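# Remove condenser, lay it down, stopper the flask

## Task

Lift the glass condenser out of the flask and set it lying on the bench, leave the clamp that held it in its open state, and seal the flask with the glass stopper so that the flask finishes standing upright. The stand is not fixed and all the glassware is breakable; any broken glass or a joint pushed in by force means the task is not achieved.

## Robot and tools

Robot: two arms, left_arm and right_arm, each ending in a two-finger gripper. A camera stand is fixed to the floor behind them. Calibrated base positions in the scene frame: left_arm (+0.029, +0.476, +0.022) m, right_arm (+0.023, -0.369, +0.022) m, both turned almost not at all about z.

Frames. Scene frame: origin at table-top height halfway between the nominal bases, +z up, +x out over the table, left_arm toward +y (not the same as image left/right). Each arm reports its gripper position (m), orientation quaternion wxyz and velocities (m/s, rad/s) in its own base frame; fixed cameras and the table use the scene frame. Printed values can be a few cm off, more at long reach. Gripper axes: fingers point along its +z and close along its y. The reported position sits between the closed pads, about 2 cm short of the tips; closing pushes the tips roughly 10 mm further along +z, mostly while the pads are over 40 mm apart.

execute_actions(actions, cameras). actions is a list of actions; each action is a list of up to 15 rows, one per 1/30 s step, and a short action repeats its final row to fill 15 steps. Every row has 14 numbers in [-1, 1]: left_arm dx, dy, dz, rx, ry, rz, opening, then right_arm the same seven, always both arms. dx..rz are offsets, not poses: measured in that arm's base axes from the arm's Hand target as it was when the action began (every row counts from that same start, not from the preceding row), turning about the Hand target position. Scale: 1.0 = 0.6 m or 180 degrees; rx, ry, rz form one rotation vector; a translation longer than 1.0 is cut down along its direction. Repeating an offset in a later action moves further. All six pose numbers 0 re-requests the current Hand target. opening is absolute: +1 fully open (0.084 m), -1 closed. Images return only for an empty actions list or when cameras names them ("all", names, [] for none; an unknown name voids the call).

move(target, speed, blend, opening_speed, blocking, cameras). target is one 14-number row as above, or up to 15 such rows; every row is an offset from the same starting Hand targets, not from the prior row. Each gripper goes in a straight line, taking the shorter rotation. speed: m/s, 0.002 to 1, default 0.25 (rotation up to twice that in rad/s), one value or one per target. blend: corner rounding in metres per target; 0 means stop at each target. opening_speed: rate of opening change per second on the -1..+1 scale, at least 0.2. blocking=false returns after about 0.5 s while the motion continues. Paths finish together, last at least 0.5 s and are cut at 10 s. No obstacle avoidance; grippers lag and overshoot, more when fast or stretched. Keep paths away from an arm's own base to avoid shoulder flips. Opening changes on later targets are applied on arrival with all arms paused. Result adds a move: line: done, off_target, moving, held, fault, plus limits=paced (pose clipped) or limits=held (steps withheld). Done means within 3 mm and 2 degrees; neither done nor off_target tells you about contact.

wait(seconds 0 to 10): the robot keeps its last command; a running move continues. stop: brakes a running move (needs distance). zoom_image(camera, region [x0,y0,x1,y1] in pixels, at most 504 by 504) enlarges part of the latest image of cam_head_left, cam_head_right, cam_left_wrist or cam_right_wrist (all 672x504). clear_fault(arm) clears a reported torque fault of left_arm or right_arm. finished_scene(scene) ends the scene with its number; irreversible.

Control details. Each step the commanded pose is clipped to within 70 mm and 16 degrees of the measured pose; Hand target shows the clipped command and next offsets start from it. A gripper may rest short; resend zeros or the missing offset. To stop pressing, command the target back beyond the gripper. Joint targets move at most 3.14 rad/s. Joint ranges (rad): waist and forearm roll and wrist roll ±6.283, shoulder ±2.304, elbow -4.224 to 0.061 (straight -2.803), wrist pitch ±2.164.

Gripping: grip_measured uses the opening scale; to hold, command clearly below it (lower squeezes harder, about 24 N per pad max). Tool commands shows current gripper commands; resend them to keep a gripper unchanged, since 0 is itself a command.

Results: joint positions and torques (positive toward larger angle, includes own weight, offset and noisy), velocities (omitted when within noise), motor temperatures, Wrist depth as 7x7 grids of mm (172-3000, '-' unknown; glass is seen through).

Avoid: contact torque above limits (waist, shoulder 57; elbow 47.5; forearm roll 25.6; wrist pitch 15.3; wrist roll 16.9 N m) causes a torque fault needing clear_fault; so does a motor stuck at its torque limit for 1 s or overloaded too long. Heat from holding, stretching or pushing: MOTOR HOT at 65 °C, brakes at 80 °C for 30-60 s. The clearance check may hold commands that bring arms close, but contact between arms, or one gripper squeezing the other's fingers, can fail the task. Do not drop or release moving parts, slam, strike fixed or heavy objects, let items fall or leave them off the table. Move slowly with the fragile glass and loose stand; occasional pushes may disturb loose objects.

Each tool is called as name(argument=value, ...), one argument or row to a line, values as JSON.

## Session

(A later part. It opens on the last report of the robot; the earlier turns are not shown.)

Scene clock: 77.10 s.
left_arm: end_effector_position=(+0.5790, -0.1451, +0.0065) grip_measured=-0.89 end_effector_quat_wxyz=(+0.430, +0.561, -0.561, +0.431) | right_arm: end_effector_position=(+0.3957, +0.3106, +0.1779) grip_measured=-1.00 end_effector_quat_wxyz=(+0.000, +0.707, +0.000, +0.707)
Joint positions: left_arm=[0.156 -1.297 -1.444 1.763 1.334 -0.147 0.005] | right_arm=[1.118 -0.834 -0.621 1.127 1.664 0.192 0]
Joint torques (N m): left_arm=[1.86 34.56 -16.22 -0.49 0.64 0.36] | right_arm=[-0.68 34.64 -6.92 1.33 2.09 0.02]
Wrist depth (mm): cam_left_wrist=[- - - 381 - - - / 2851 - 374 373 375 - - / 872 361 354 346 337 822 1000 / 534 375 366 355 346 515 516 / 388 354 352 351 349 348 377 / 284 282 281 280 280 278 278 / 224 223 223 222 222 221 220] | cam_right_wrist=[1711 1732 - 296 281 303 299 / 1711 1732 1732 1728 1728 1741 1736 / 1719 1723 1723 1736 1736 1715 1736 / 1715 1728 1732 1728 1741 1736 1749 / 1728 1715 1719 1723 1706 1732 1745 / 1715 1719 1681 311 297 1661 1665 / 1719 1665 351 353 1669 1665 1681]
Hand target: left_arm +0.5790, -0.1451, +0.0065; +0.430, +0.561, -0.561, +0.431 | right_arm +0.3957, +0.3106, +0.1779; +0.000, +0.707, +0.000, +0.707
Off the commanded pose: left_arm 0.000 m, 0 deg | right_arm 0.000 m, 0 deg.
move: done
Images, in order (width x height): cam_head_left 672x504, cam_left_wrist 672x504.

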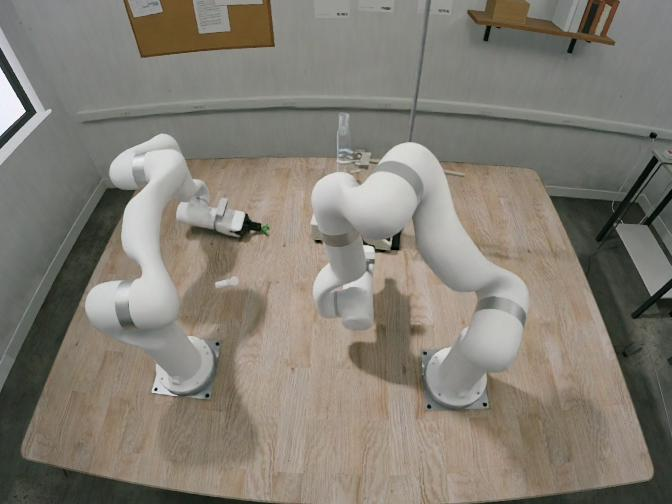

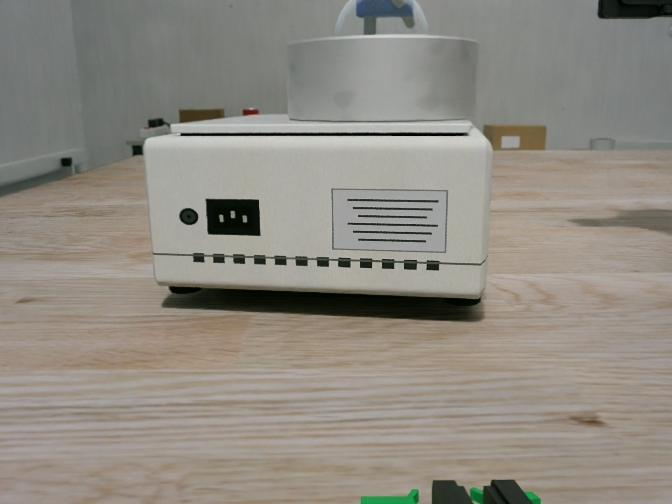

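move(
  target=[0,0,-0.0037,0,0,0,-1, 0,0,0,0,0,0,-1],
  speed=0.02,
)

move(
  target=[0,0,0,0,0,0,-0.6, 0,0,0,0,0,0,-1],
  opening_speed=0.3,
  cameras=["cam_left_wrist","cam_head_left"],
)

zoom_image(
  camera="cam_head_left",
  region=[170, 150, 320, 260],
)

Scene clock: 78.57 s.
left_arm: end_effector_position=(+0.5790, -0.1451, +0.0043) grip_measured=-0.89 end_effector_quat_wxyz=(+0.430, +0.561, -0.561, +0.431) | right_arm: end_effector_position=(+0.3957, +0.3106, +0.1779) grip_measured=-1.00 end_effector_quat_wxyz=(+0.000, +0.707, +0.000, +0.707)
Joint positions: left_arm=[0.156 -1.302 -1.447 1.763 1.334 -0.146 0.005] | right_arm=[1.118 -0.834 -0.621 1.127 1.664 0.192 0]
Joint torques (N m): left_arm=[0.34 34.15 -17.18 -1.07 0.65 0.57] | right_arm=[0.15 32.81 -6.91 0.73 1.91 0.04]
Wrist depth (mm): cam_left_wrist=[2911 - - 383 - - - / 2738 - 469 373 376 - - / 854 361 353 345 336 808 984 / 525 373 364 356 346 508 505 / 381 379 377 344 349 369 369 / 278 277 276 275 274 274 273 / 220 219 218 218 218 217 216] | cam_right_wrist=[1723 1732 - 297 281 303 299 / 1698 1719 1728 1732 1728 1732 1749 / 1702 1732 1732 1719 1741 1732 1715 / 1706 1723 1728 1732 1741 1715 1749 / 1719 1732 1723 1732 1728 1728 1723 / 1719 1728 1669 311 297 1653 1657 / 1719 1645 351 354 1665 1657 1661]
Hand target: left_arm +0.5790, -0.1451, +0.0043; +0.430, +0.561, -0.561, +0.431 | right_arm +0.3957, +0.3106, +0.1779; +0.000, +0.707, +0.000, +0.707
Off the commanded pose: left_arm 0.000 m, 0 deg | right_arm 0.000 m, 0 deg.
move: done

Scene clock: 80.13 s.
left_arm: end_effector_position=(+0.5790, -0.1451, +0.0043) grip_measured=-0.62 end_effector_quat_wxyz=(+0.430, +0.561, -0.561, +0.431) | right_arm: end_effector_position=(+0.3957, +0.3106, +0.1779) grip_measured=-1.00 end_effector_quat_wxyz=(+0.000, +0.707, +0.000, +0.707)
Joint positions: left_arm=[0.156 -1.302 -1.447 1.763 1.334 -0.146 0.017] | right_arm=[1.118 -0.834 -0.621 1.127 1.664 0.192 0]
Joint torques (N m): left_arm=[-3.05 34.91 -15.99 -0.35 0.77 0.33] | right_arm=[-0.94 34.14 -6.75 1.14 2.15 0.25]
Wrist depth (mm): cam_left_wrist=[2973 - - 383 - - - / 2727 - 468 374 375 - - / 857 361 355 344 336 801 987 / 526 374 365 355 346 508 506 / 381 379 376 345 348 368 369 / 279 277 277 275 274 274 272 / 220 219 218 218 217 217 216] | cam_right_wrist=[1715 1728 - 297 281 303 299 / 1702 1719 1736 1736 1749 1741 1763 / 1690 1723 1736 1715 1711 1736 1749 / 1711 1719 1715 1711 1736 1732 1736 / 1715 1715 1732 1723 1736 1719 1732 / 1728 1723 1681 311 298 1673 1661 / 1706 1661 351 353 1653 1673 1673]
Hand target: left_arm +0.5790, -0.1451, +0.0043; +0.430, +0.561, -0.561, +0.431 | right_arm +0.3957, +0.3106, +0.1779; +0.000, +0.707, +0.000, +0.707
Off the commanded pose: left_arm 0.000 m, 0 deg | right_arm 0.000 m, 0 deg.
move: done
Images, in order (width x height): cam_head_left 672x504, cam_left_wrist 672x504.

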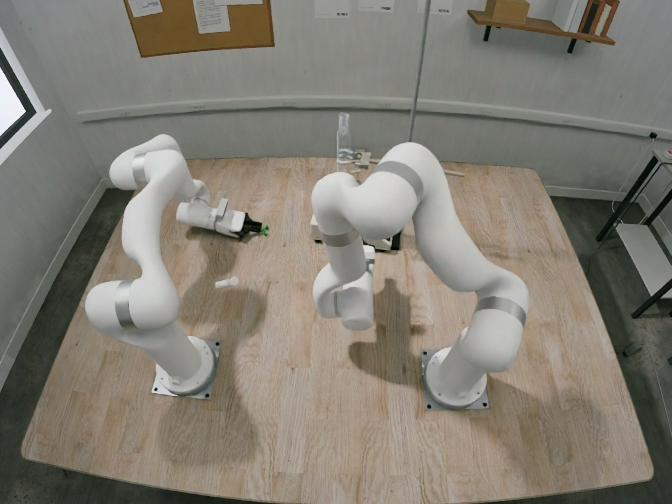

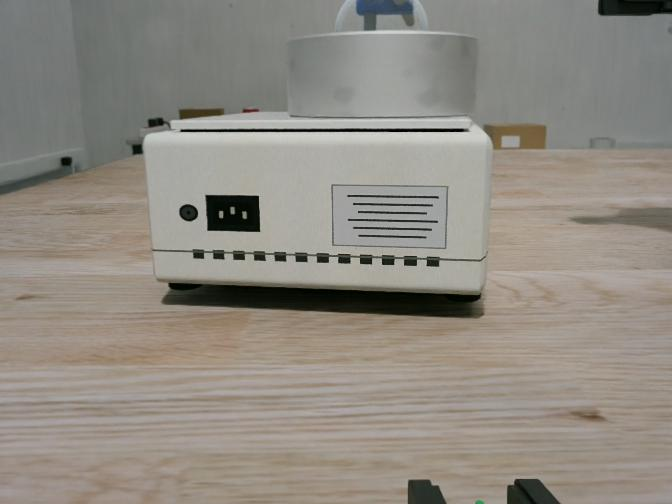

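Scaled by 3.360 from the camera's 672x504 image, which has a finer 960x720 frame.

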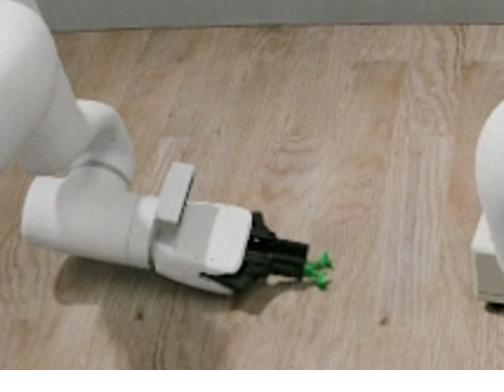

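move(
  target=[
    [0,0.1167,0.033,0,0,0,-0.6, 0,0,0.1,0,0,0,-1],
    [0.01,-0.258,0.5095,-0.0833,0,0,-0.6, 0,0,0.16667,0,0,0,-1],
  ],
  speed=0.2,
  blend=0.02,
  cameras=["all"],
)

zoom_image(
  camera="cam_right_wrist",
  region=[300, 210, 500, 360],
)

zoom_image(
  camera="cam_left_wrist",
  region=[320, 200, 600, 410],
)

Scene clock: 85.53 s.
left_arm: end_effector_position=(+0.5850, -0.2998, +0.3100) grip_measured=-0.62 end_effector_quat_wxyz=(+0.500, +0.500, -0.500, +0.500) | right_arm: end_effector_position=(+0.3957, +0.3106, +0.2779) grip_measured=-1.00 end_effector_quat_wxyz=(+0.000, +0.707, +0.000, +0.707)
Joint positions: left_arm=[-0.094 -0.791 -1.21 1.484 1.532 -0.416 0.017] | right_arm=[1.118 -0.517 -0.523 1.118 1.568 -0.006 0]
Joint torques (N m): left_arm=[-5.32 38.19 -21.13 -0.8 0.99 -0.54] | right_arm=[3.55 36.98 -7.64 -0.06 1.41 -0.17]
Wrist depth (mm): cam_left_wrist=[2911 - - - - - - / 2948 - - - - - - / 2874 - - - - - - / 2935 - - - - - - / 2911 - - 359 - - - / 2863 - - - 2706 2685 2738 / 2706 1205 1205 2431 1093 1186 1188] | cam_right_wrist=[1736 1723 1732 1754 1728 1736 1728 / 1711 1715 1728 1728 1736 1728 1749 / 1711 1711 1719 1732 1723 1728 1728 / 1706 1715 1719 341 1741 1736 1736 / 1698 1732 1719 1719 1723 1723 1745 / 1728 1711 1732 1719 1728 1732 1723 / 1669 1677 1653 1653 1665 1661 1669]
Hand target: left_arm +0.5850, -0.2999, +0.3100; +0.500, +0.500, -0.500, +0.500 | right_arm +0.3957, +0.3106, +0.2779; +0.000, +0.707, +0.000, +0.707
Off the commanded pose: left_arm 0.000 m, 0 deg | right_arm 0.000 m, 0 deg.
move: done

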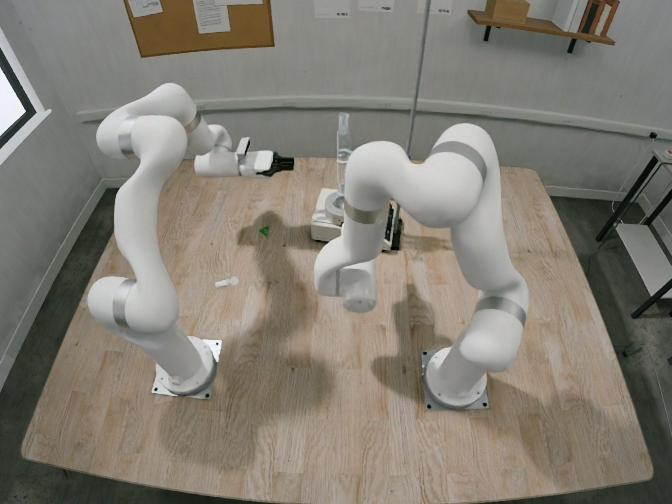

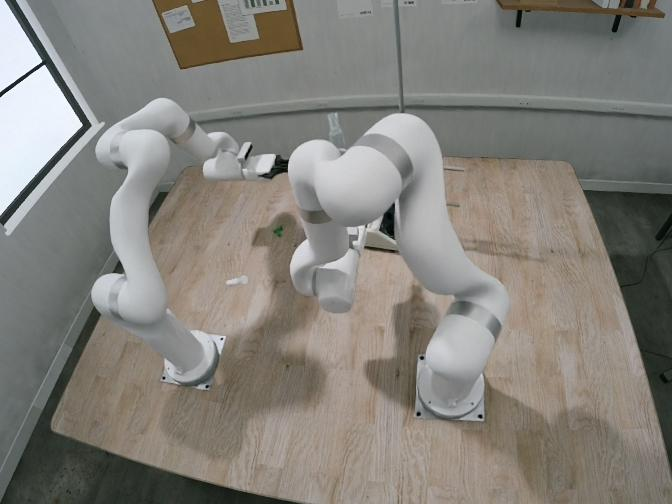

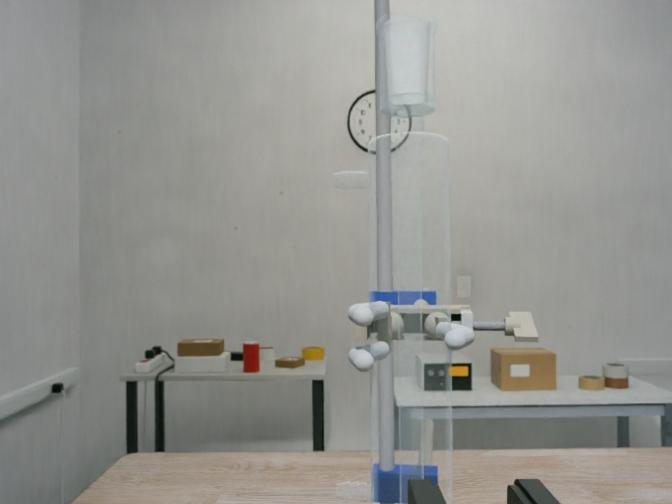

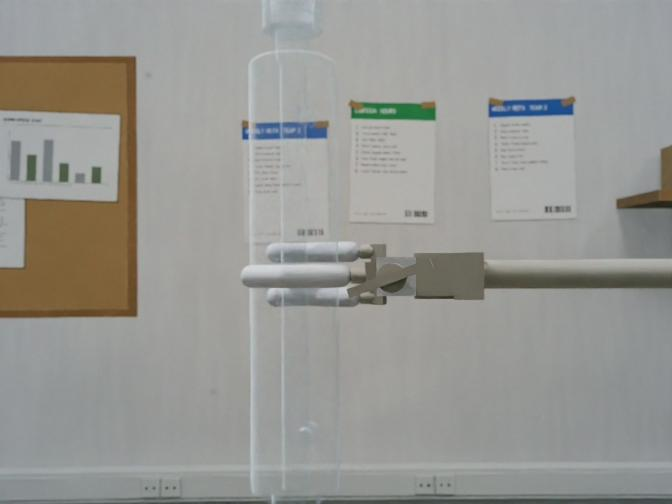

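Scaled by 2.520 from the camera's 672x504 image, which has a finer 960x720 frame.

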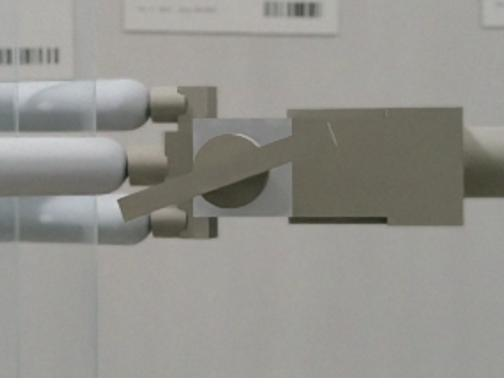

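Scaled by 1.800 from the camera's 672x504 image, which has a finer 960x720 frame.

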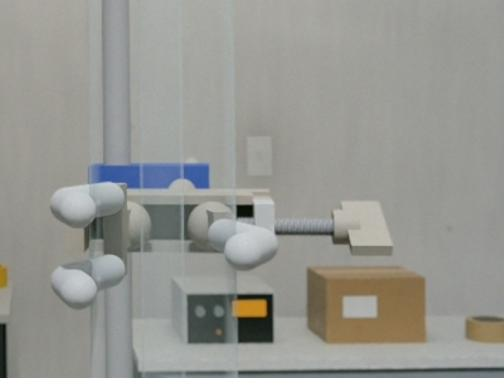

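move(
  target=[0,0,0,0,0,0,-0.6, 0,0,0,0.4,0,0,-1],
  speed=0.3,
  cameras=["cam_right_wrist", "cam_left_wrist"],
)

zoom_image(
  camera="cam_right_wrist",
  region=[150, 250, 450, 475],
)

Scene clock: 90.10 s.
left_arm: end_effector_position=(+0.5850, -0.2999, +0.3100) grip_measured=-0.62 end_effector_quat_wxyz=(+0.500, +0.500, -0.500, +0.500) | right_arm: end_effector_position=(+0.3957, +0.3106, +0.2779) grip_measured=-1.00 end_effector_quat_wxyz=(-0.415, +0.572, -0.416, +0.572)
Joint positions: left_arm=[-0.094 -0.791 -1.21 1.484 1.532 -0.416 0.017] | right_arm=[1.118 -0.517 -0.523 1.118 1.568 1.251 0]
Joint torques (N m): left_arm=[-2.98 36.79 -21.82 -0.54 0.65 -0.36] | right_arm=[-2.43 28.14 -7.7 -1.07 3.04 0.32]
Wrist depth (mm): cam_left_wrist=[2923 - - - - - - / 2960 - - - - - - / 2911 - - - - - - / 2863 - - - - - - / 2886 - - 359 518 - - / 2760 - - - 2696 2727 2760 / 2644 1209 1207 2439 1091 1180 1188] | cam_right_wrist=[1749 1736 317 315 1719 1745 1736 / 1736 1736 1745 1728 1749 1741 1681 / 1736 1736 1732 1736 1728 1732 1736 / 1732 1723 1741 1728 1732 1723 1673 / 1715 1736 1723 1715 1745 1732 771 / 1728 - 298 1715 1711 1665 330 / 1706 1715 1698 1732 1728 341 290]
Hand target: left_arm +0.5850, -0.2999, +0.3100; +0.500, +0.500, -0.500, +0.500 | right_arm +0.3957, +0.3106, +0.2779; -0.415, +0.572, -0.416, +0.572
Off the commanded pose: left_arm 0.000 m, 0 deg | right_arm 0.000 m, 0 deg.
move: done
Images, in order (width x height): cam_left_wrist 672x504, cam_right_wrist 672x504.

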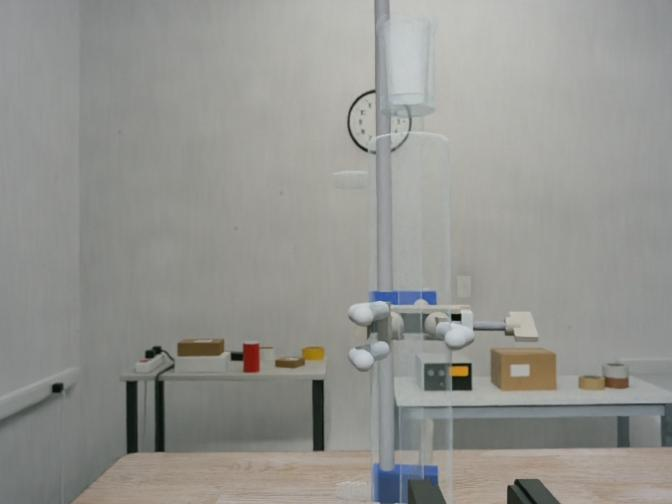

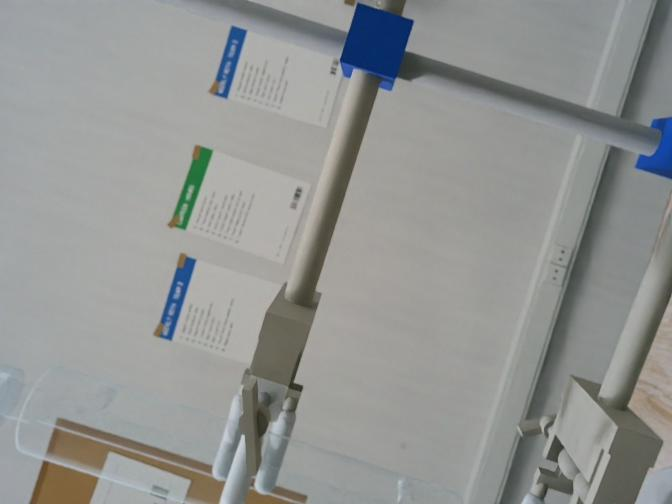

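Scaled by 1.680 from the camera's 672x504 image, which has a finer 960x720 frame.

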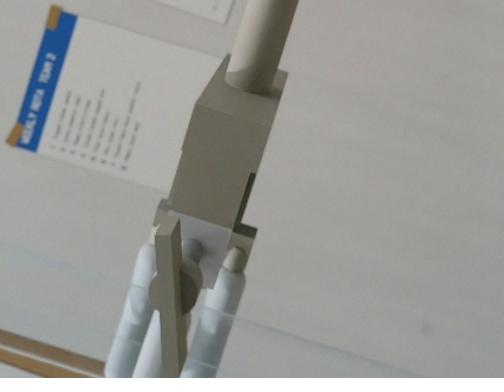

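move(
  target=[
    [0,0,0,0,0,0,-0.6, 0,0.0217,0.1117,0,0,0,-0.52],
    [0,0,0,0,0,0,-0.6, 0.1333,0.0217,0.1117,0,0,0,-0.52],
  ],
  speed=[0.15,0.1],
  cameras=["cam_right_wrist", "cam_left_wrist"],
)

zoom_image(
  camera="cam_left_wrist",
  region=[392, 230, 672, 440],
)

zoom_image(
  camera="cam_right_wrist",
  region=[272, 304, 572, 504],
)

Scene clock: 95.97 s.
left_arm: end_effector_position=(+0.5850, -0.2999, +0.3100) grip_measured=-0.62 end_effector_quat_wxyz=(+0.500, +0.500, -0.500, +0.500) | right_arm: end_effector_position=(+0.4757, +0.3236, +0.3450) grip_measured=-0.54 end_effector_quat_wxyz=(-0.415, +0.572, -0.416, +0.572)
Joint positions: left_arm=[-0.094 -0.791 -1.21 1.484 1.532 -0.416 0.017] | right_arm=[0.95 -0.399 -0.637 0.964 1.433 1.061 0.02]
Joint torques (N m): left_arm=[-4.06 36.66 -20.96 -1.13 0.63 -0.36] | right_arm=[-0.71 26.76 -13.93 -1.42 1.2 -0.18]
Wrist depth (mm): cam_left_wrist=[2960 - - - - - - / 2911 - - - - - - / 2886 - - - - - - / 2851 - - - - - - / 2828 - - 361 386 364 342 / 2760 - - - 2685 2738 - / 2706 1217 1194 2405 1088 1172 1174] | cam_right_wrist=[1653 1642 1653 1661 - - 207 / 1649 1649 1645 1661 1649 1649 1626 / 1642 1642 1645 1649 1645 1653 1657 / 1642 1649 1634 1649 1642 1653 1657 / 1645 1638 1634 1634 1642 1649 1630 / 1638 1638 1642 1634 1638 1593 1626 / 251 1626 1645 1634 1634 1593 1642]
Hand target: left_arm +0.5850, -0.2999, +0.3100; +0.500, +0.500, -0.500, +0.500 | right_arm +0.4757, +0.3236, +0.3450; -0.415, +0.572, -0.416, +0.572
Off the commanded pose: left_arm 0.000 m, 0 deg | right_arm 0.000 m, 0 deg.
move: done
Images, in order (width x height): cam_left_wrist 672x504, cam_right_wrist 672x504.

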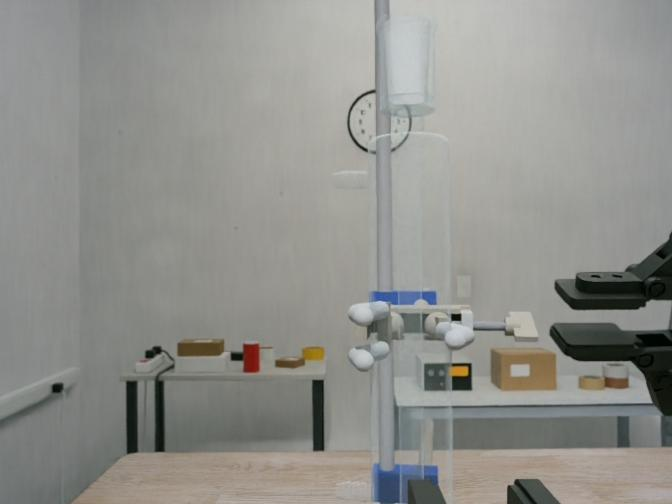

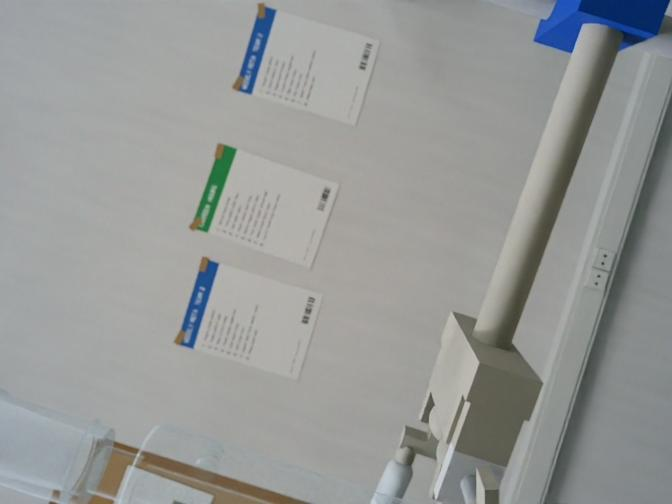

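Scaled by 1.800 from the camera's 672x504 image, which has a finer 960x720 frame.

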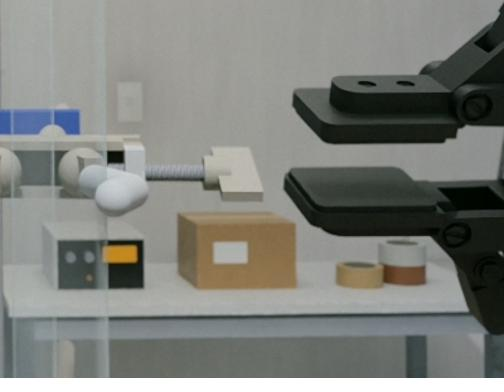

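Scaled by 1.680 from the camera's 672x504 image, which has a finer 960x720 frame.

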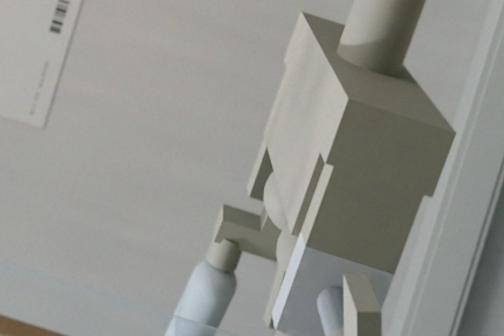

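move(
  target=[
    [0,0,0,0,0,0,-0.6, 0,-0.0032,-0.0098,0,0,0,-0.52],
    [0,0,0,0,0,0,-0.6, 0.0217,-0.0032,-0.0098,0,0,0,-0.52],
  ],
  speed=[0.05,0.05],
  cameras=["cam_right_wrist", "cam_left_wrist"],
)

zoom_image(
  camera="cam_left_wrist",
  region=[432, 260, 632, 410],
)

zoom_image(
  camera="cam_right_wrist",
  region=[372, 354, 572, 504],
)

Scene clock: 98.90 s.
left_arm: end_effector_position=(+0.5850, -0.2999, +0.3100) grip_measured=-0.62 end_effector_quat_wxyz=(+0.500, +0.500, -0.500, +0.500) | right_arm: end_effector_position=(+0.4887, +0.3217, +0.3391) grip_measured=-0.54 end_effector_quat_wxyz=(-0.415, +0.572, -0.416, +0.572)
Joint positions: left_arm=[-0.094 -0.791 -1.21 1.484 1.532 -0.416 0.017] | right_arm=[0.921 -0.424 -0.655 0.934 1.432 1.071 0.02]
Joint torques (N m): left_arm=[-2.15 38.05 -21.83 -1.03 0.76 -0.16] | right_arm=[-1.32 28.9 -13.81 -1.05 1.35 -0.21]
Wrist depth (mm): cam_left_wrist=[2899 - - - - - - / 2828 - - - - - - / 2886 - - - - - - / 2973 - - - - - 346 / 2923 - - 359 367 349 340 / 2749 - - - 2717 2685 356 / 2749 1201 1205 2474 1091 1194 1192] | cam_right_wrist=[1653 1638 1638 1634 1642 - 197 / 1626 1638 1622 1638 1642 1642 1638 / 1626 1622 1615 1630 1642 1630 1622 / 1634 1619 1630 1626 1630 1622 1634 / 1622 1645 1622 1626 1638 1634 1638 / 1611 1607 1626 1607 191 1578 1638 / 1596 1607 - 1630 187 1571 1615]
Hand target: left_arm +0.5850, -0.2999, +0.3100; +0.500, +0.500, -0.500, +0.500 | right_arm +0.4887, +0.3217, +0.3391; -0.415, +0.572, -0.416, +0.572
Off the commanded pose: left_arm 0.000 m, 0 deg | right_arm 0.000 m, 0 deg.
move: done
Images, in order (width x height): cam_left_wrist 672x504, cam_right_wrist 672x504.

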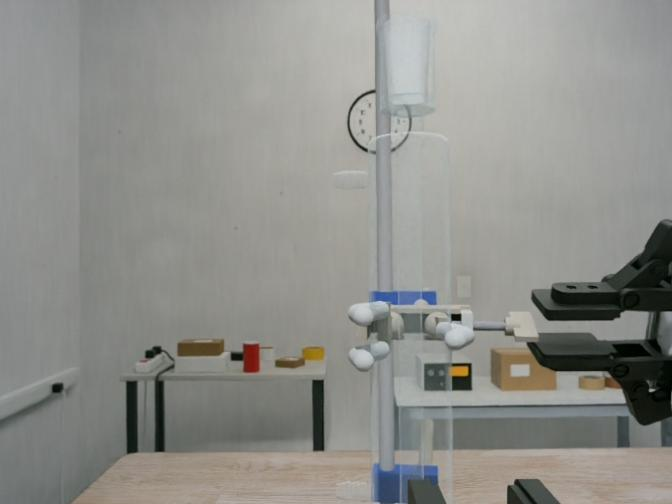

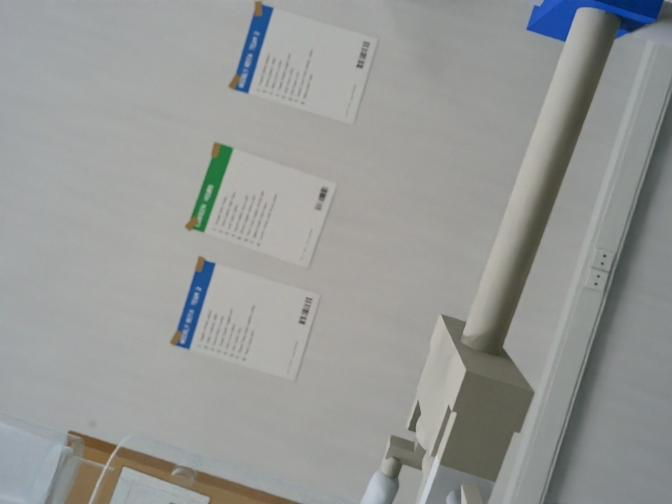

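Scaled by 2.520 from the camera's 672x504 image, which has a finer 960x720 frame.

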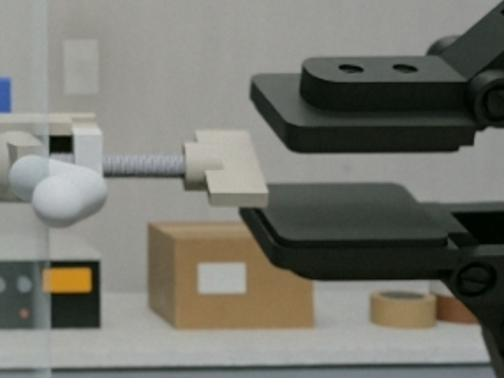

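Scaled by 2.520 from the camera's 672x504 image, which has a finer 960x720 frame.

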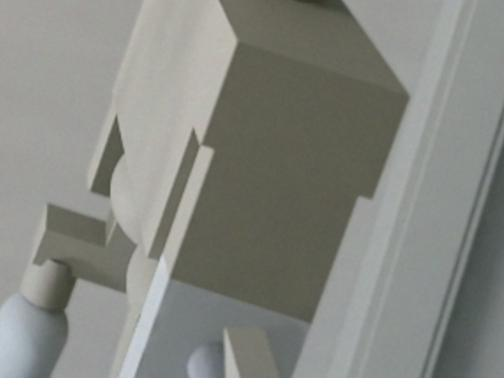

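move(
  target=[
    [0,0,0,0,0,0,-0.6, 0.015,0.0005,0.0016,0,0,0,-0.52],
  ],
  speed=[0.05],
)

move(
  target=[0,0,0,0,0,0,-0.6, 0,0,0,0,0,0,-0.84],
  opening_speed=0.4,
  cameras=["cam_right_wrist", "cam_left_wrist"],
)

zoom_image(
  camera="cam_left_wrist",
  region=[432, 260, 632, 410],
)

zoom_image(
  camera="cam_right_wrist",
  region=[372, 354, 572, 504],
)

Scene clock: 101.37 s.
left_arm: end_effector_position=(+0.5850, -0.2999, +0.3100) grip_measured=-0.62 end_effector_quat_wxyz=(+0.500, +0.500, -0.500, +0.500) | right_arm: end_effector_position=(+0.4977, +0.3220, +0.3400) grip_measured=-0.54 end_effector_quat_wxyz=(-0.415, +0.572, -0.416, +0.572)
Joint positions: left_arm=[-0.094 -0.791 -1.21 1.484 1.532 -0.416 0.017] | right_arm=[0.904 -0.431 -0.67 0.919 1.424 1.067 0.02]
Joint torques (N m): left_arm=[-4.09 37.99 -21.28 -0.67 0.58 -0.17] | right_arm=[-3.44 30.08 -13.67 -1.11 1.29 -0.29]
Wrist depth (mm): cam_left_wrist=[2874 - - - - - - / 2911 - - - - - - / 2851 - - - - - - / 2886 - - - - - 344 / 2911 - - 360 368 347 338 / 2793 - - - 2696 2749 363 / 2654 1224 1207 2405 1091 1184 1180] | cam_right_wrist=[1615 1634 1622 1622 1630 - 186 / 1626 1626 1622 1626 1622 1634 1585 / 1638 1619 1622 1622 1634 1619 1622 / 1626 1626 1619 1630 1626 1626 1634 / 1622 1619 1622 1619 1615 1626 1622 / 1611 1611 1615 1626 175 1557 1630 / 1593 1593 1615 1611 179 1564 1619]
Hand target: left_arm +0.5850, -0.2999, +0.3100; +0.500, +0.500, -0.500, +0.500 | right_arm +0.4977, +0.3220, +0.3400; -0.415, +0.572, -0.416, +0.572
Off the commanded pose: left_arm 0.000 m, 0 deg | right_arm 0.000 m, 0 deg.
move: done

Scene clock: 102.40 s.
left_arm: end_effector_position=(+0.5850, -0.2999, +0.3100) grip_measured=-0.62 end_effector_quat_wxyz=(+0.500, +0.500, -0.500, +0.500) | right_arm: end_effector_position=(+0.4977, +0.3220, +0.3400) grip_measured=-0.86 end_effector_quat_wxyz=(-0.415, +0.572, -0.416, +0.572)
Joint positions: left_arm=[-0.094 -0.791 -1.21 1.484 1.532 -0.416 0.017] | right_arm=[0.904 -0.431 -0.67 0.919 1.424 1.067 0.006]
Joint torques (N m): left_arm=[-4.6 36.2 -20.99 -0.95 0.61 -0.17] | right_arm=[-2.19 30.93 -13.83 -1.11 1.15 -0.14]
Wrist depth (mm): cam_left_wrist=[2986 - - - - - - / 2863 - - - - - - / 2986 - - - - - - / 2911 - - - - - 342 / 2948 - - 360 385 342 342 / 2727 - - - 2664 - 363 / 2675 1205 1215 2372 1093 1192 1184] | cam_right_wrist=[1630 1634 1626 1638 1626 - 186 / 1622 1611 1619 1626 1630 1630 1571 / 1615 1634 1619 1622 1634 1630 1607 / 1619 1622 1615 1626 1630 1611 1630 / 1626 1622 1615 1622 1630 1622 1626 / 1630 1622 1619 1615 175 1567 1619 / 1593 1600 1615 1593 179 1571 1607]
Hand target: left_arm +0.5850, -0.2999, +0.3100; +0.500, +0.500, -0.500, +0.500 | right_arm +0.4977, +0.3220, +0.3400; -0.415, +0.572, -0.416, +0.572
Off the commanded pose: left_arm 0.000 m, 0 deg | right_arm 0.000 m, 0 deg.
move: done
Images, in order (width x height): cam_left_wrist 672x504, cam_right_wrist 672x504.

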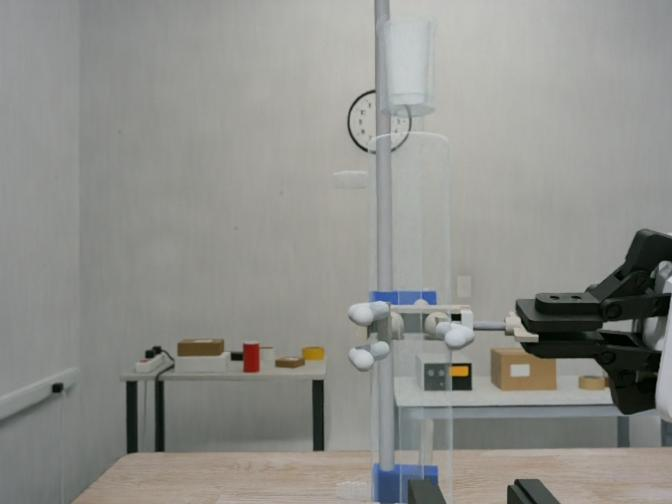

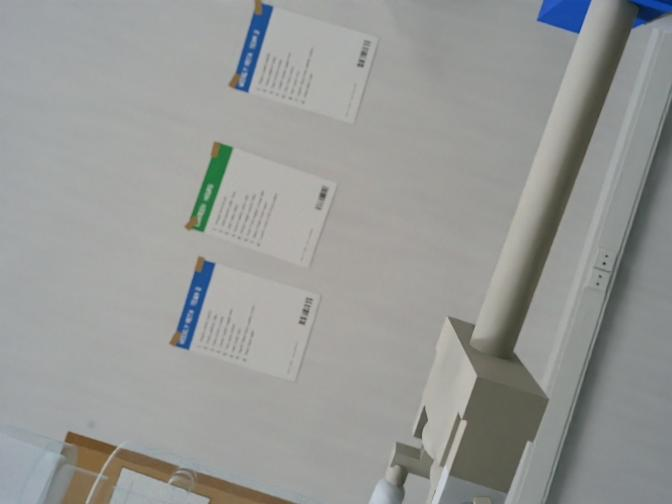

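Scaled by 2.520 from the camera's 672x504 image, which has a finer 960x720 frame.

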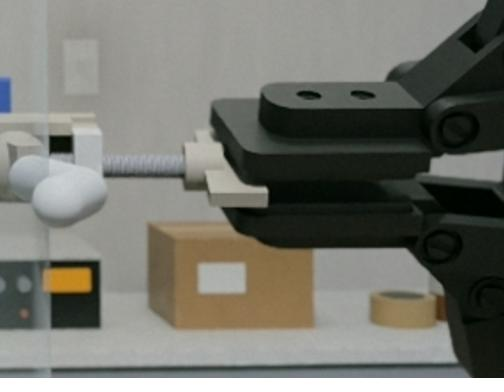

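Scaled by 2.520 from the camera's 672x504 image, which has a finer 960x720 frame.

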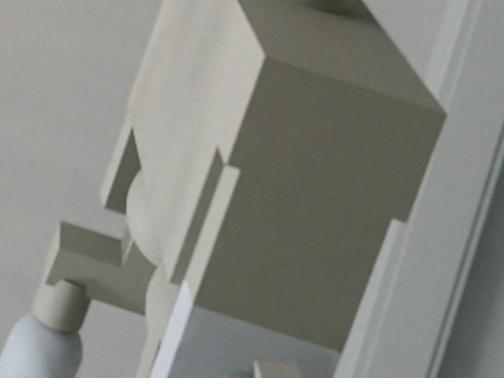

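move(
  target=[0,0,0,0,0,0,-0.6, 0,0,0,0,0,0,-1],
  opening_speed=0.2,
  cameras=["cam_right_wrist", "cam_left_wrist"],
)

zoom_image(
  camera="cam_left_wrist",
  region=[432, 260, 632, 410],
)

zoom_image(
  camera="cam_left_wrist",
  region=[330, 270, 530, 420],
)

Scene clock: 103.87 s.
left_arm: end_effector_position=(+0.5850, -0.2999, +0.3100) grip_measured=-0.62 end_effector_quat_wxyz=(+0.500, +0.500, -0.500, +0.500) | right_arm: end_effector_position=(+0.4978, +0.3220, +0.3400) grip_measured=-0.93 end_effector_quat_wxyz=(-0.415, +0.572, -0.416, +0.572)
Joint positions: left_arm=[-0.094 -0.791 -1.21 1.484 1.532 -0.416 0.017] | right_arm=[0.904 -0.431 -0.67 0.918 1.424 1.067 0.003]
Joint torques (N m): left_arm=[-5.55 37.55 -21.52 -0.77 0.7 -0.02] | right_arm=[-0.83 30.89 -11.61 0.07 1.22 0.2]
Wrist depth (mm): cam_left_wrist=[2935 - - - - - - / 2935 - - - - - - / 2899 - - - - - - / 2973 - - - - - 343 / 2960 - - 360 387 341 342 / 2782 - - - 2696 2771 362 / 2675 1203 1207 2422 1088 1201 1182] | cam_right_wrist=[1615 1645 1630 1626 1634 - 186 / 1622 1630 1634 1615 1626 1630 1571 / 1638 1619 1626 1649 1630 1619 1619 / 1626 1622 1622 1619 1619 1615 1630 / 1615 1630 1615 1619 1630 1622 1622 / 1615 1615 1615 1611 175 1557 1619 / 1593 1600 1615 1615 179 1560 1611]
Hand target: left_arm +0.5850, -0.2999, +0.3100; +0.500, +0.500, -0.500, +0.500 | right_arm +0.4977, +0.3220, +0.3400; -0.415, +0.572, -0.416, +0.572
Off the commanded pose: left_arm 0.000 m, 0 deg | right_arm 0.000 m, 0 deg.
move: done
Images, in order (width x height): cam_left_wrist 672x504, cam_right_wrist 672x504.

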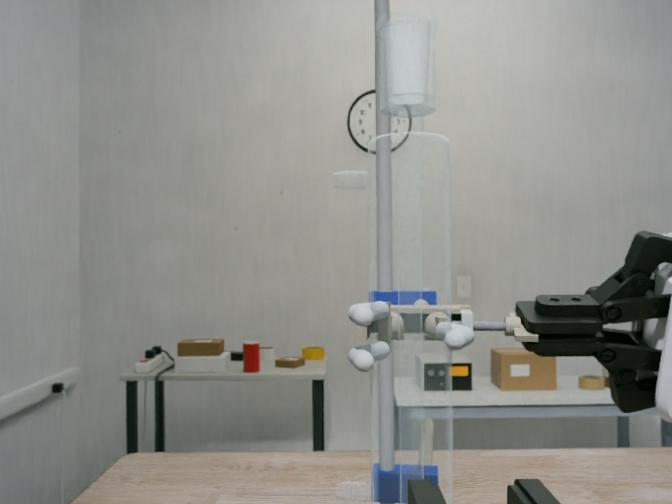

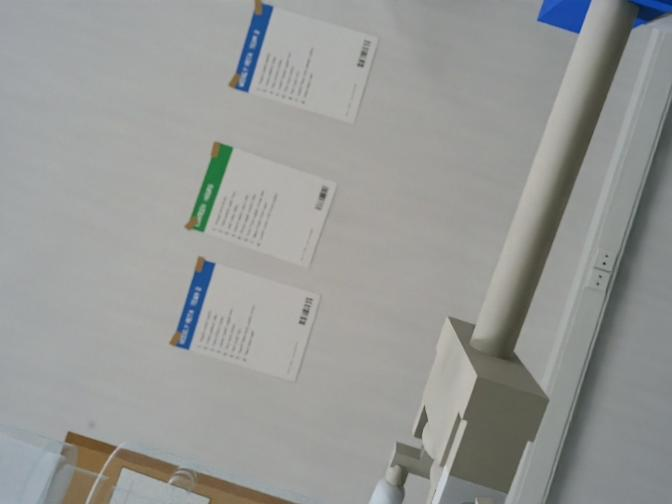

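Scaled by 2.520 from the camera's 672x504 image, which has a finer 960x720 frame.

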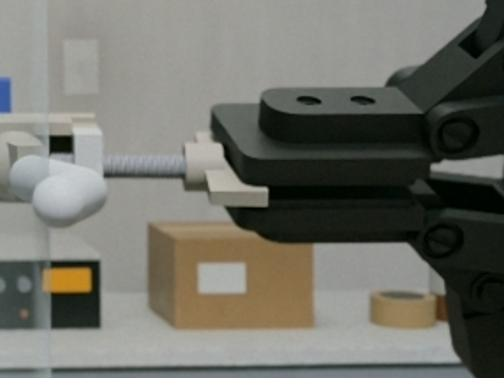

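Scaled by 2.520 from the camera's 672x504 image, which has a finer 960x720 frame.

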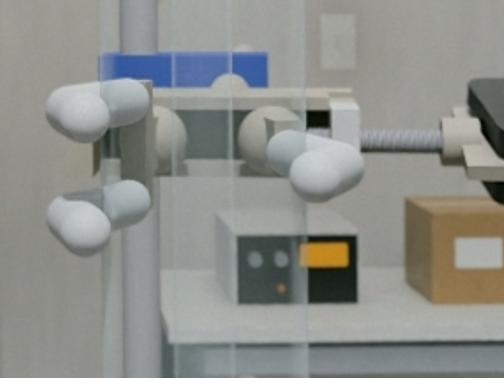

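move(
  target=[0,0,0,0,0,0,-0.6, 0,0,0,-0.139,0,0,-1],
  speed=0.15,
  cameras=["cam_left_wrist"],
)

zoom_image(
  camera="cam_left_wrist",
  region=[432, 260, 632, 410],
)

zoom_image(
  camera="cam_left_wrist",
  region=[330, 270, 530, 420],
)

Scene clock: 106.33 s.
left_arm: end_effector_position=(+0.5850, -0.2999, +0.3100) grip_measured=-0.62 end_effector_quat_wxyz=(+0.500, +0.500, -0.500, +0.500) | right_arm: end_effector_position=(+0.4978, +0.3219, +0.3400) grip_measured=-0.93 end_effector_quat_wxyz=(-0.282, +0.648, -0.282, +0.649)
Joint positions: left_arm=[-0.094 -0.791 -1.21 1.484 1.532 -0.416 0.017] | right_arm=[0.904 -0.431 -0.67 0.918 1.424 0.63 0.003]
Joint torques (N m): left_arm=[-3.35 37.55 -21.05 -0.76 0.67 -0.19] | right_arm=[1.46 35.44 -11.14 2.51 0.46 -0.49]
Wrist depth (mm): cam_left_wrist=[2948 - - - - - - / 2948 - - - - - - / 2923 - - - - - - / 2960 - - - - - - / 2839 - - 360 370 345 339 / 2805 - - - 2685 2738 371 / 2664 1209 1201 2431 1105 1192 1180] | cam_right_wrist=[1630 1622 1626 1630 1622 1630 1626 / 1622 1622 1634 1630 1657 1634 - / 1619 1626 1622 1619 1634 1638 1622 / 1619 1619 1611 1615 1611 1630 1564 / 1589 1611 1600 1615 1615 1615 1560 / 1596 1607 1622 - 1622 200 1626 / 1582 1600 - 234 186 177 1622]
Hand target: left_arm +0.5850, -0.2999, +0.3100; +0.500, +0.500, -0.500, +0.500 | right_arm +0.4977, +0.3220, +0.3400; -0.282, +0.649, -0.282, +0.649
Off the commanded pose: left_arm 0.000 m, 0 deg | right_arm 0.000 m, 0 deg.
move: done
Images, in order (width x height): cam_left_wrist 672x504.

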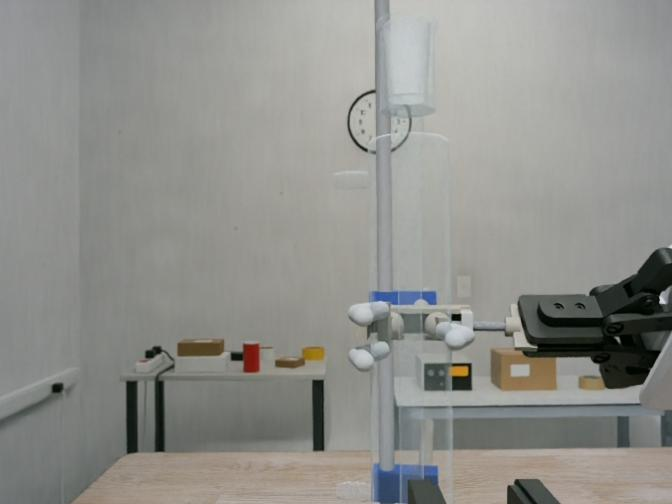

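Scaled by 2.520 from the camera's 672x504 image, which has a finer 960x720 frame.

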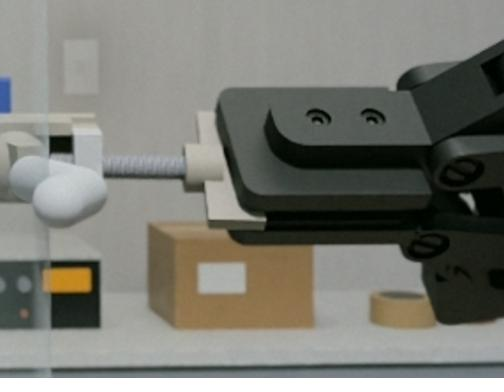

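Scaled by 2.520 from the camera's 672x504 image, which has a finer 960x720 frame.

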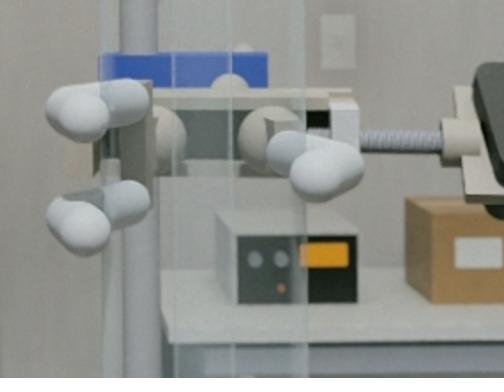

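move(
  target=[0,0,0,0,0,0,-0.6, 0,0,0,-0.53,0,0,-1],
  speed=0.3,
  cameras=["cam_left_wrist", "cam_right_wrist"],
)

zoom_image(
  camera="cam_left_wrist",
  region=[432, 260, 632, 410],
)

zoom_image(
  camera="cam_left_wrist",
  region=[330, 270, 530, 420],
)

Scene clock: 110.33 s.
left_arm: end_effector_position=(+0.5850, -0.2999, +0.3100) grip_measured=-0.62 end_effector_quat_wxyz=(+0.500, +0.500, -0.500, +0.500) | right_arm: end_effector_position=(+0.4977, +0.3220, +0.3400) grip_measured=-0.93 end_effector_quat_wxyz=(+0.290, +0.645, +0.290, +0.645)
Joint positions: left_arm=[-0.094 -0.791 -1.21 1.484 1.532 -0.416 0.017] | right_arm=[0.904 -0.431 -0.67 0.918 1.424 -1.035 0.003]
Joint torques (N m): left_arm=[-3.8 38.49 -20.85 -0.62 0.67 0.15] | right_arm=[-9.6 33.92 -8.42 7.91 0.45 -0.33]
Wrist depth (mm): cam_left_wrist=[2935 - - - - - - / 2886 - - - - - - / 2923 - - - - - - / 2911 - - - - - 386 / 2839 - - 359 386 345 344 / 2749 - - - 2749 2727 - / 2727 1207 1220 2431 1089 1186 1176] | cam_right_wrist=[1611 1589 1611 1626 1630 1634 1630 / 1622 1615 1615 1626 1626 1626 1626 / 1615 1615 1630 1619 1622 1630 1622 / 1622 1615 1630 1615 1619 1619 1638 / 1567 1626 1626 1622 1634 1619 1626 / 1611 1619 1611 240 1607 1622 1622 / 1607 1607 1615 1619 239 1622 1630]
Hand target: left_arm +0.5850, -0.2999, +0.3100; +0.500, +0.500, -0.500, +0.500 | right_arm +0.4977, +0.3220, +0.3400; +0.290, +0.645, +0.290, +0.645
Off the commanded pose: left_arm 0.000 m, 0 deg | right_arm 0.000 m, 0 deg.
move: done
Images, in order (width x height): cam_left_wrist 672x504, cam_right_wrist 672x504.

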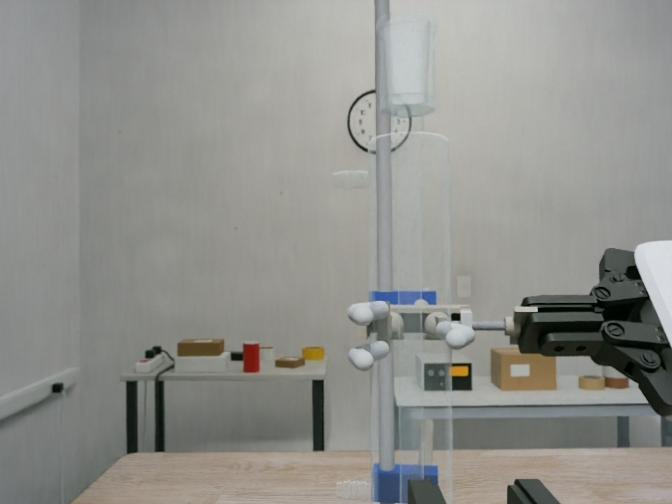

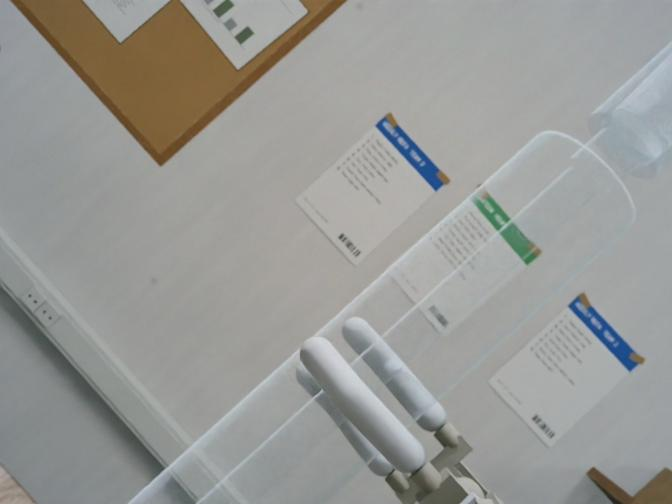

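Scaled by 2.520 from the camera's 672x504 image, which has a finer 960x720 frame.

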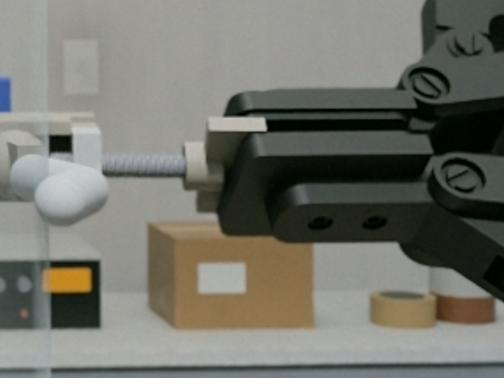

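Scaled by 2.520 from the camera's 672x504 image, which has a finer 960x720 frame.

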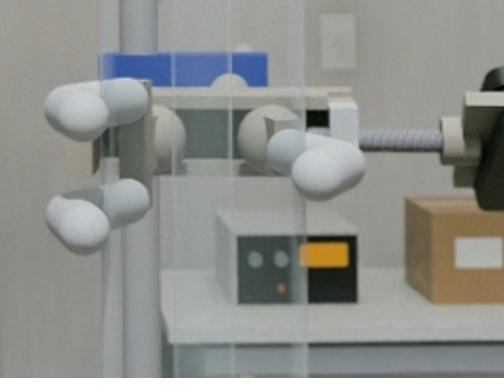

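move(
  target=[0,0,0,0,0,0,-0.6, 0,0,0,-0.83,0,0,-1],
  speed=0.4,
  cameras=["cam_left_wrist", "cam_right_wrist"],
)

zoom_image(
  camera="cam_left_wrist",
  region=[432, 260, 632, 410],
)

zoom_image(
  camera="cam_left_wrist",
  region=[330, 270, 530, 420],
)

Scene clock: 115.00 s.
left_arm: end_effector_position=(+0.5850, -0.2999, +0.3100) grip_measured=-0.62 end_effector_quat_wxyz=(+0.500, +0.500, -0.500, +0.500) | right_arm: end_effector_position=(+0.4977, +0.3220, +0.3400) grip_measured=-0.93 end_effector_quat_wxyz=(+0.698, -0.110, +0.699, -0.110)
Joint positions: left_arm=[-0.094 -0.791 -1.21 1.484 1.532 -0.416 0.017] | right_arm=[0.904 -0.431 -0.67 0.918 1.423 -3.643 0.003]
Joint torques (N m): left_arm=[-3.8 38.69 -20.54 -0.92 0.59 0.06] | right_arm=[-4.71 42.52 -15.46 3.36 3.86 -0.39]
Wrist depth (mm): cam_left_wrist=[2935 - - - - - - / 2874 - - - - - - / 2923 - - - - - - / 2960 - - - - - - / 2863 - - 360 386 341 338 / 2771 - - - 2696 2664 2595 / 2654 1213 1201 2431 1093 1194 1178] | cam_right_wrist=[1622 1626 1634 - 230 215 200 / 1630 1622 1634 1634 1626 1567 227 / 1619 1626 1615 1615 1634 1630 1619 / 1619 1634 1611 1630 1634 1626 1630 / 1622 1619 1619 1622 1615 1619 1619 / 190 1619 1622 1607 1626 1607 1600 / 1622 - 198 175 220 1600 1607]
Hand target: left_arm +0.5850, -0.2999, +0.3100; +0.500, +0.500, -0.500, +0.500 | right_arm +0.4977, +0.3220, +0.3400; +0.698, -0.110, +0.699, -0.110
Off the commanded pose: left_arm 0.000 m, 0 deg | right_arm 0.000 m, 0 deg.
move: done
Images, in order (width x height): cam_left_wrist 672x504, cam_right_wrist 672x504.

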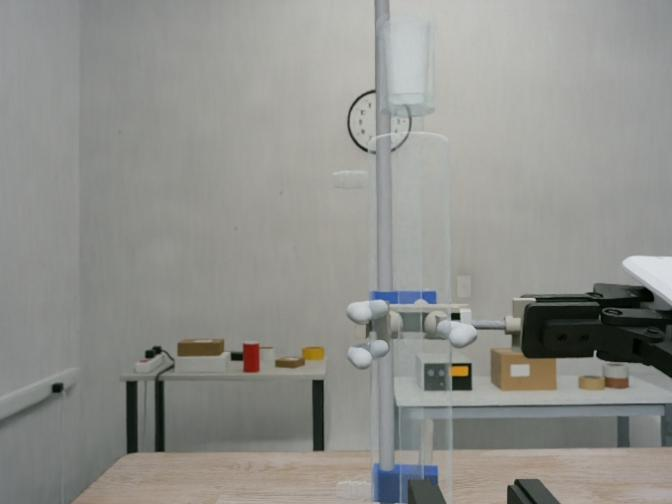

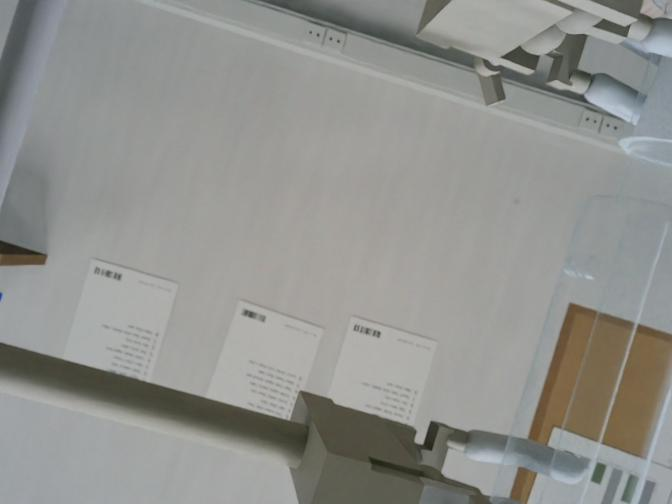

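Scaled by 2.520 from the camera's 672x504 image, which has a finer 960x720 frame.

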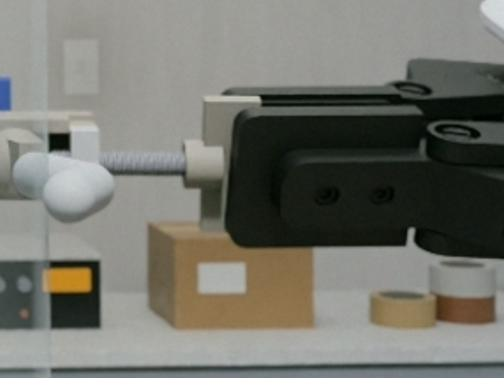

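Scaled by 2.520 from the camera's 672x504 image, which has a finer 960x720 frame.

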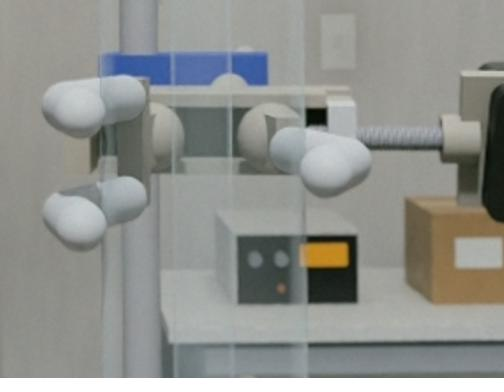

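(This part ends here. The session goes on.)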